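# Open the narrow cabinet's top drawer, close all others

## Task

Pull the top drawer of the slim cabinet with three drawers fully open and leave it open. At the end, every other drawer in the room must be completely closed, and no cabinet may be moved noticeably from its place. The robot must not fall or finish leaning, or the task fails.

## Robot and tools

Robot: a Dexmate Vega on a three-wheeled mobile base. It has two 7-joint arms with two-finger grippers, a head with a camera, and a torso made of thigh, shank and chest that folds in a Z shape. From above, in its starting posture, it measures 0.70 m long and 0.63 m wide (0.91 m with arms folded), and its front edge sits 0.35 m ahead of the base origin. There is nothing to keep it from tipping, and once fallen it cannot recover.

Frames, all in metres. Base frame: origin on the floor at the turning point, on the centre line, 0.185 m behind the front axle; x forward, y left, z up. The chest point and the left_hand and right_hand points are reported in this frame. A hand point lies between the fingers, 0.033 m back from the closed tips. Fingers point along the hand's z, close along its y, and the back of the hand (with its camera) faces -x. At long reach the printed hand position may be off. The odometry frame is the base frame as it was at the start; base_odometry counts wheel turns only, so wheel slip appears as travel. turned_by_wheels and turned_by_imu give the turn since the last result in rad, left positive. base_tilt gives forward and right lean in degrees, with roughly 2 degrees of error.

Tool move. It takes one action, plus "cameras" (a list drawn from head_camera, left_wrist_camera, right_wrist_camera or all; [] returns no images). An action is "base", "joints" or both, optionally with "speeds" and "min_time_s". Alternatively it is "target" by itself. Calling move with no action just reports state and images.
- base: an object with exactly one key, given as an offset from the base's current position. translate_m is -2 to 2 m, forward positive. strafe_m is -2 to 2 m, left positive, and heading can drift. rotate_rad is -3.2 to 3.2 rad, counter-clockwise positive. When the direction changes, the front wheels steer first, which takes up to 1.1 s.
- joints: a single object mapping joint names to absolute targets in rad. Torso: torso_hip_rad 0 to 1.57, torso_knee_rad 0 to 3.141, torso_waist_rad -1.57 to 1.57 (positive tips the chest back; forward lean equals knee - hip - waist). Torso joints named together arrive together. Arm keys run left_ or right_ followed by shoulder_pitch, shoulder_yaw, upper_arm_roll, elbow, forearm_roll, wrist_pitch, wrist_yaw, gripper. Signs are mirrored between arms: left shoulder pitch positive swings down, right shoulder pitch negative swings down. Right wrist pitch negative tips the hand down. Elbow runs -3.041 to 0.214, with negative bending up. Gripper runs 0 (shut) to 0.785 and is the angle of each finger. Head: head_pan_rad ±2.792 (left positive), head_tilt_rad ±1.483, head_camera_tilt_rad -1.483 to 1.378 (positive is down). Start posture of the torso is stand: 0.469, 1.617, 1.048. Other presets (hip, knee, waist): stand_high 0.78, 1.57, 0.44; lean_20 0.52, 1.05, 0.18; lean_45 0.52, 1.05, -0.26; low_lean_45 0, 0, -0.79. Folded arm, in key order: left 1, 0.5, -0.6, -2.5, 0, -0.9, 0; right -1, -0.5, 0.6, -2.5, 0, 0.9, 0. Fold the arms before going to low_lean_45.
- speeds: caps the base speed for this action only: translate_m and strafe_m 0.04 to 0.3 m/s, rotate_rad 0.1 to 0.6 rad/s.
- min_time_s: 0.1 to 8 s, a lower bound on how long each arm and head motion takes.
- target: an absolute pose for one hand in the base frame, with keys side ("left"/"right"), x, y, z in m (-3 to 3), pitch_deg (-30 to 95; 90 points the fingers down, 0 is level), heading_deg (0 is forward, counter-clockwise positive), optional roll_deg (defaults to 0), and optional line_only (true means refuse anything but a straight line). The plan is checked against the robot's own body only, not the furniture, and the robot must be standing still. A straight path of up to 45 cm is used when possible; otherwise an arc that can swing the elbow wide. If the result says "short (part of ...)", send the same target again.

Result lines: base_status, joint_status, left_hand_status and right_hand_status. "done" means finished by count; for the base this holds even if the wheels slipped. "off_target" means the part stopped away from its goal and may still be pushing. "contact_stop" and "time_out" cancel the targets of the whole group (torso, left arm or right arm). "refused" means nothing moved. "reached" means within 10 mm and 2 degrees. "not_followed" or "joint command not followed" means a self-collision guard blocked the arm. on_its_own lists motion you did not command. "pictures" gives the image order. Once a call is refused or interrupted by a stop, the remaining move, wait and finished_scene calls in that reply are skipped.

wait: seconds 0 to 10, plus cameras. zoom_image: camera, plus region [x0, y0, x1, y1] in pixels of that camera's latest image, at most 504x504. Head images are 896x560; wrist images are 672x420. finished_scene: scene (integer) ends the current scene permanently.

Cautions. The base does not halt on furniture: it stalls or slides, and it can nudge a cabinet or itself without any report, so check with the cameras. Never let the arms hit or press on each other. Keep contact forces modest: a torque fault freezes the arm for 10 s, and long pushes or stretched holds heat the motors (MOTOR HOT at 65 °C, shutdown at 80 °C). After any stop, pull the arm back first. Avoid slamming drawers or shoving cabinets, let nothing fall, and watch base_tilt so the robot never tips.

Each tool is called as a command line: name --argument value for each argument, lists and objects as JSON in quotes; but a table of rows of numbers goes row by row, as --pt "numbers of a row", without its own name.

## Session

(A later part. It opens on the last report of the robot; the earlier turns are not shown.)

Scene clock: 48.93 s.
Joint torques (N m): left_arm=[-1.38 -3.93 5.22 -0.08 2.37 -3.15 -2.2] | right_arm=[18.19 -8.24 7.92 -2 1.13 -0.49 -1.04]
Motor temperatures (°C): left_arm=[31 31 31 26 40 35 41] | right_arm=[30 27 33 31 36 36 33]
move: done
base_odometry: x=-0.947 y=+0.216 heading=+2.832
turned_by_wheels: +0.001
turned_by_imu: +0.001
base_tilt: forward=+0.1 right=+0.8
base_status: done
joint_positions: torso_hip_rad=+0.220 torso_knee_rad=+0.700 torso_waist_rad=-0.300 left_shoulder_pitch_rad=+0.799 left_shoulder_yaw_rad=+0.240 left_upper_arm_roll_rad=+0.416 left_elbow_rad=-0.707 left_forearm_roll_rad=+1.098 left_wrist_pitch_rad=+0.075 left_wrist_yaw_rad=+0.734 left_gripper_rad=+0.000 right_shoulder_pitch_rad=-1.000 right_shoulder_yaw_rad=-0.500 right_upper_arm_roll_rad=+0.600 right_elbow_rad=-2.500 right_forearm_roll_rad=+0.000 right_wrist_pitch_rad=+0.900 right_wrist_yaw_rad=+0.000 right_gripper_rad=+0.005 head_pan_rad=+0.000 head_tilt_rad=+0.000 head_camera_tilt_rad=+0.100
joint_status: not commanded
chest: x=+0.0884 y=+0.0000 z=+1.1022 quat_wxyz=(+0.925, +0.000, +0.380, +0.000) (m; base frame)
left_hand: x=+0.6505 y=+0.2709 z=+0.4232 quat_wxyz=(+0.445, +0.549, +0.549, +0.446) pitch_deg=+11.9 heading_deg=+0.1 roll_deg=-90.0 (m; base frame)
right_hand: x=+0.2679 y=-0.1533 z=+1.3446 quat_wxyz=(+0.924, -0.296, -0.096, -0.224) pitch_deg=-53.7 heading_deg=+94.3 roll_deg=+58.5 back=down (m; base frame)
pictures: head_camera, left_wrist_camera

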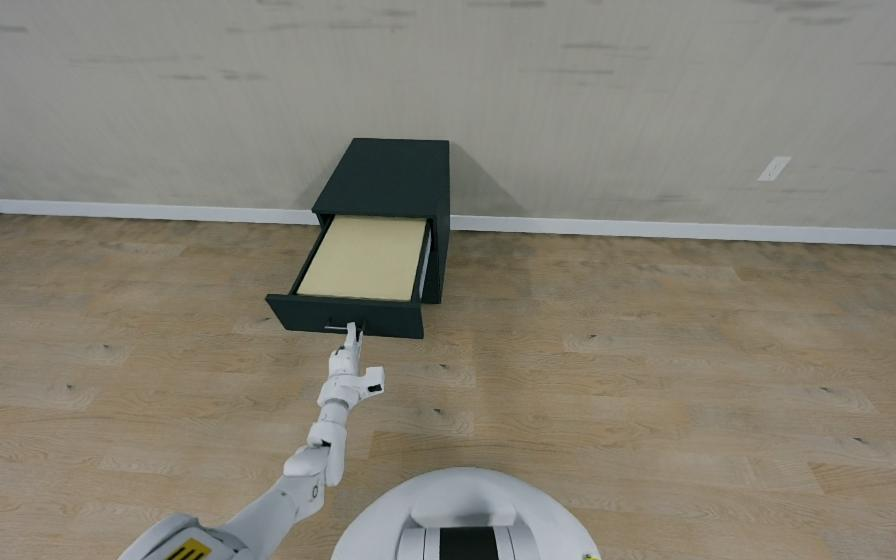

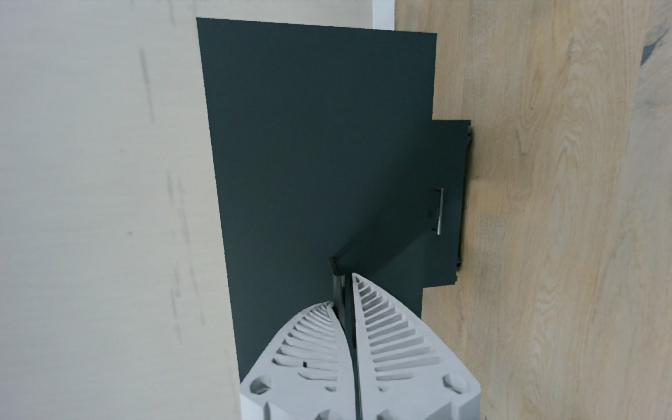

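move --base '{"translate_m": -0.02}' --speeds '{"translate_m": 0.05}' --cameras '["head_camera", "left_wrist_camera"]'

move --base '{"translate_m": -0.02}' --speeds '{"translate_m": 0.05}' --cameras '["head_camera", "left_wrist_camera"]'

Scene clock: 50.33 s.
Joint torques (N m): left_arm=[5.69 -4.25 6.24 2.24 0.75 -1.35 -2.53] | right_arm=[16.11 -6.89 7.4 -1.87 1.18 -1.85 -1.23]
Motor temperatures (°C): left_arm=[31 31 31 26 40 35 41] | right_arm=[30 27 33 31 36 36 33]
move: done
base_odometry: x=-0.927 y=+0.210 heading=+2.833
turned_by_wheels: +0.001
turned_by_imu: +0.001
base_tilt: forward=+0.1 right=+0.8
base_status: done
joint_positions: torso_hip_rad=+0.220 torso_knee_rad=+0.700 torso_waist_rad=-0.300 left_shoulder_pitch_rad=+0.799 left_shoulder_yaw_rad=+0.240 left_upper_arm_roll_rad=+0.416 left_elbow_rad=-0.707 left_forearm_roll_rad=+1.099 left_wrist_pitch_rad=+0.075 left_wrist_yaw_rad=+0.734 left_gripper_rad=+0.000 right_shoulder_pitch_rad=-1.000 right_shoulder_yaw_rad=-0.500 right_upper_arm_roll_rad=+0.600 right_elbow_rad=-2.500 right_forearm_roll_rad=+0.000 right_wrist_pitch_rad=+0.900 right_wrist_yaw_rad=+0.000 right_gripper_rad=+0.005 head_pan_rad=+0.000 head_tilt_rad=+0.000 head_camera_tilt_rad=+0.100
joint_status: not commanded
chest: x=+0.0884 y=+0.0000 z=+1.1023 quat_wxyz=(+0.925, +0.000, +0.380, +0.000) (m; base frame)
left_hand: x=+0.6507 y=+0.2706 z=+0.4235 quat_wxyz=(+0.446, +0.549, +0.549, +0.446) pitch_deg=+11.8 heading_deg=+0.1 roll_deg=-90.0 (m; base frame)
right_hand: x=+0.2678 y=-0.1533 z=+1.3446 quat_wxyz=(+0.924, -0.296, -0.096, -0.224) pitch_deg=-53.7 heading_deg=+94.3 roll_deg=+58.5 back=down (m; base frame)
pictures: head_camera, left_wrist_camera

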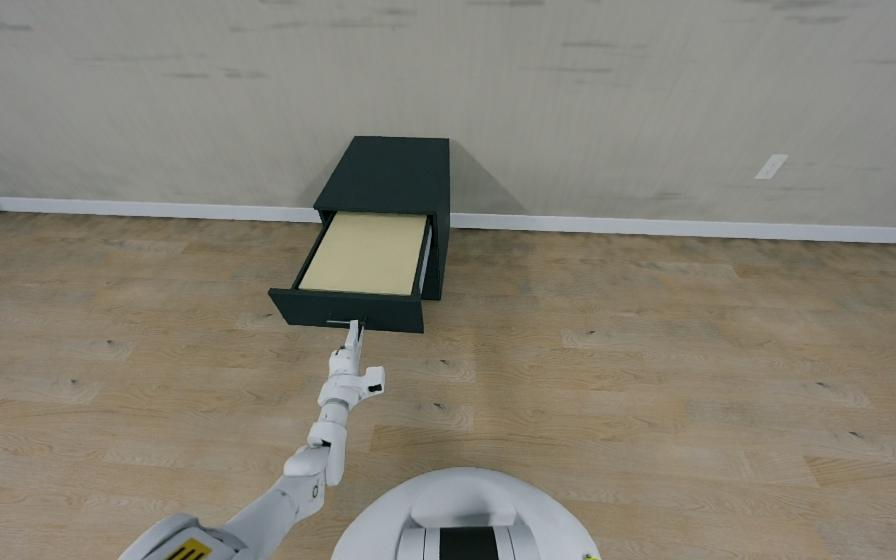

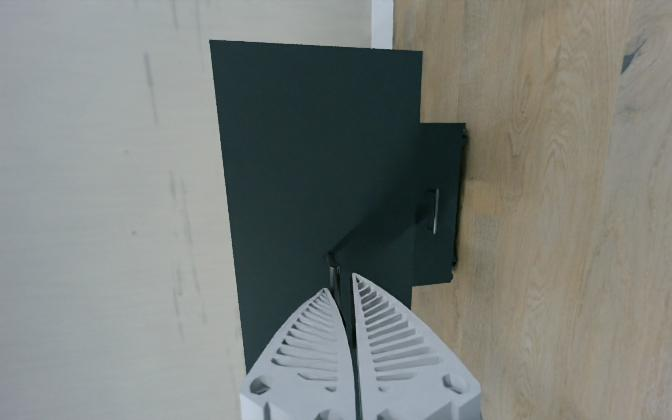

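Scene clock: 51.50 s.
Joint torques (N m): left_arm=[-8.18 -0.84 -0.86 -2.75 0.27 0.08 1.04] | right_arm=[17.09 -6.91 7.91 -1.79 0.96 -1.21 -1.12]
Motor temperatures (°C): left_arm=[31 31 31 26 40 35 41] | right_arm=[30 27 33 31 36 36 33]
move: done
base_odometry: x=-0.908 y=+0.204 heading=+2.834
turned_by_wheels: +0.001
turned_by_imu: +0.001
base_tilt: forward=+0.1 right=+0.8
base_status: done
joint_positions: torso_hip_rad=+0.220 torso_knee_rad=+0.700 torso_waist_rad=-0.300 left_shoulder_pitch_rad=+0.800 left_shoulder_yaw_rad=+0.240 left_upper_arm_roll_rad=+0.416 left_elbow_rad=-0.706 left_forearm_roll_rad=+1.099 left_wrist_pitch_rad=+0.074 left_wrist_yaw_rad=+0.733 left_gripper_rad=+0.000 right_shoulder_pitch_rad=-1.000 right_shoulder_yaw_rad=-0.500 right_upper_arm_roll_rad=+0.600 right_elbow_rad=-2.500 right_forearm_roll_rad=+0.000 right_wrist_pitch_rad=+0.900 right_wrist_yaw_rad=+0.000 right_gripper_rad=+0.005 head_pan_rad=+0.000 head_tilt_rad=+0.000 head_camera_tilt_rad=+0.100
joint_status: not commanded
chest: x=+0.0886 y=+0.0000 z=+1.1022 quat_wxyz=(+0.925, +0.000, +0.380, +0.000) (m; base frame)
left_hand: x=+0.6501 y=+0.2702 z=+0.4222 quat_wxyz=(+0.445, +0.549, +0.550, +0.445) pitch_deg=+12.0 heading_deg=+0.0 roll_deg=-90.0 (m; base frame)
right_hand: x=+0.2681 y=-0.1533 z=+1.3444 quat_wxyz=(+0.924, -0.296, -0.096, -0.224) pitch_deg=-53.7 heading_deg=+94.3 roll_deg=+58.5 back=down (m; base frame)
pictures: head_camera, left_wrist_camera

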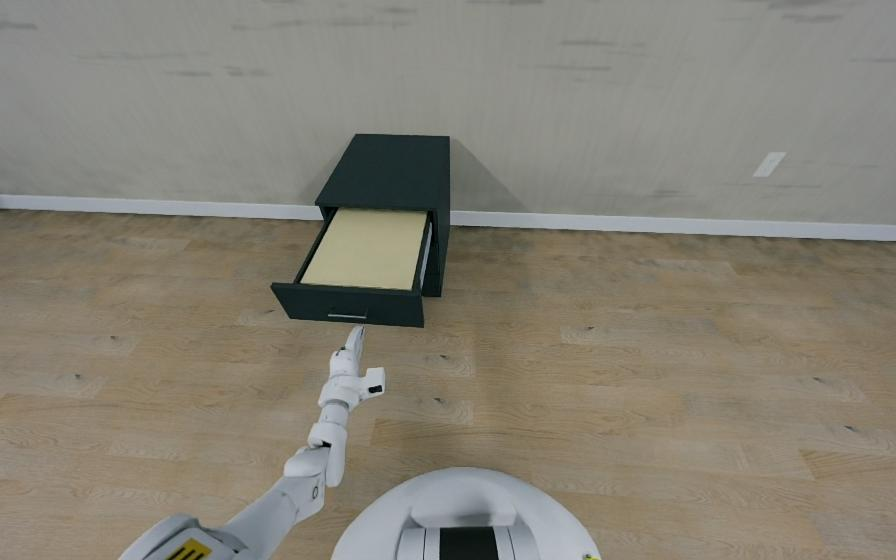

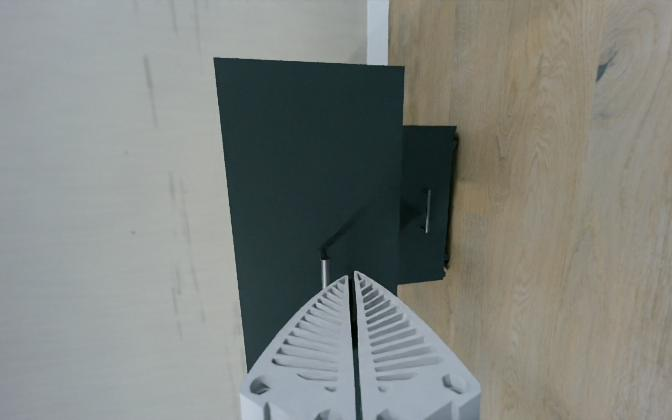

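finished_scene --scene 2 --done true

The scene is finished: the task was done.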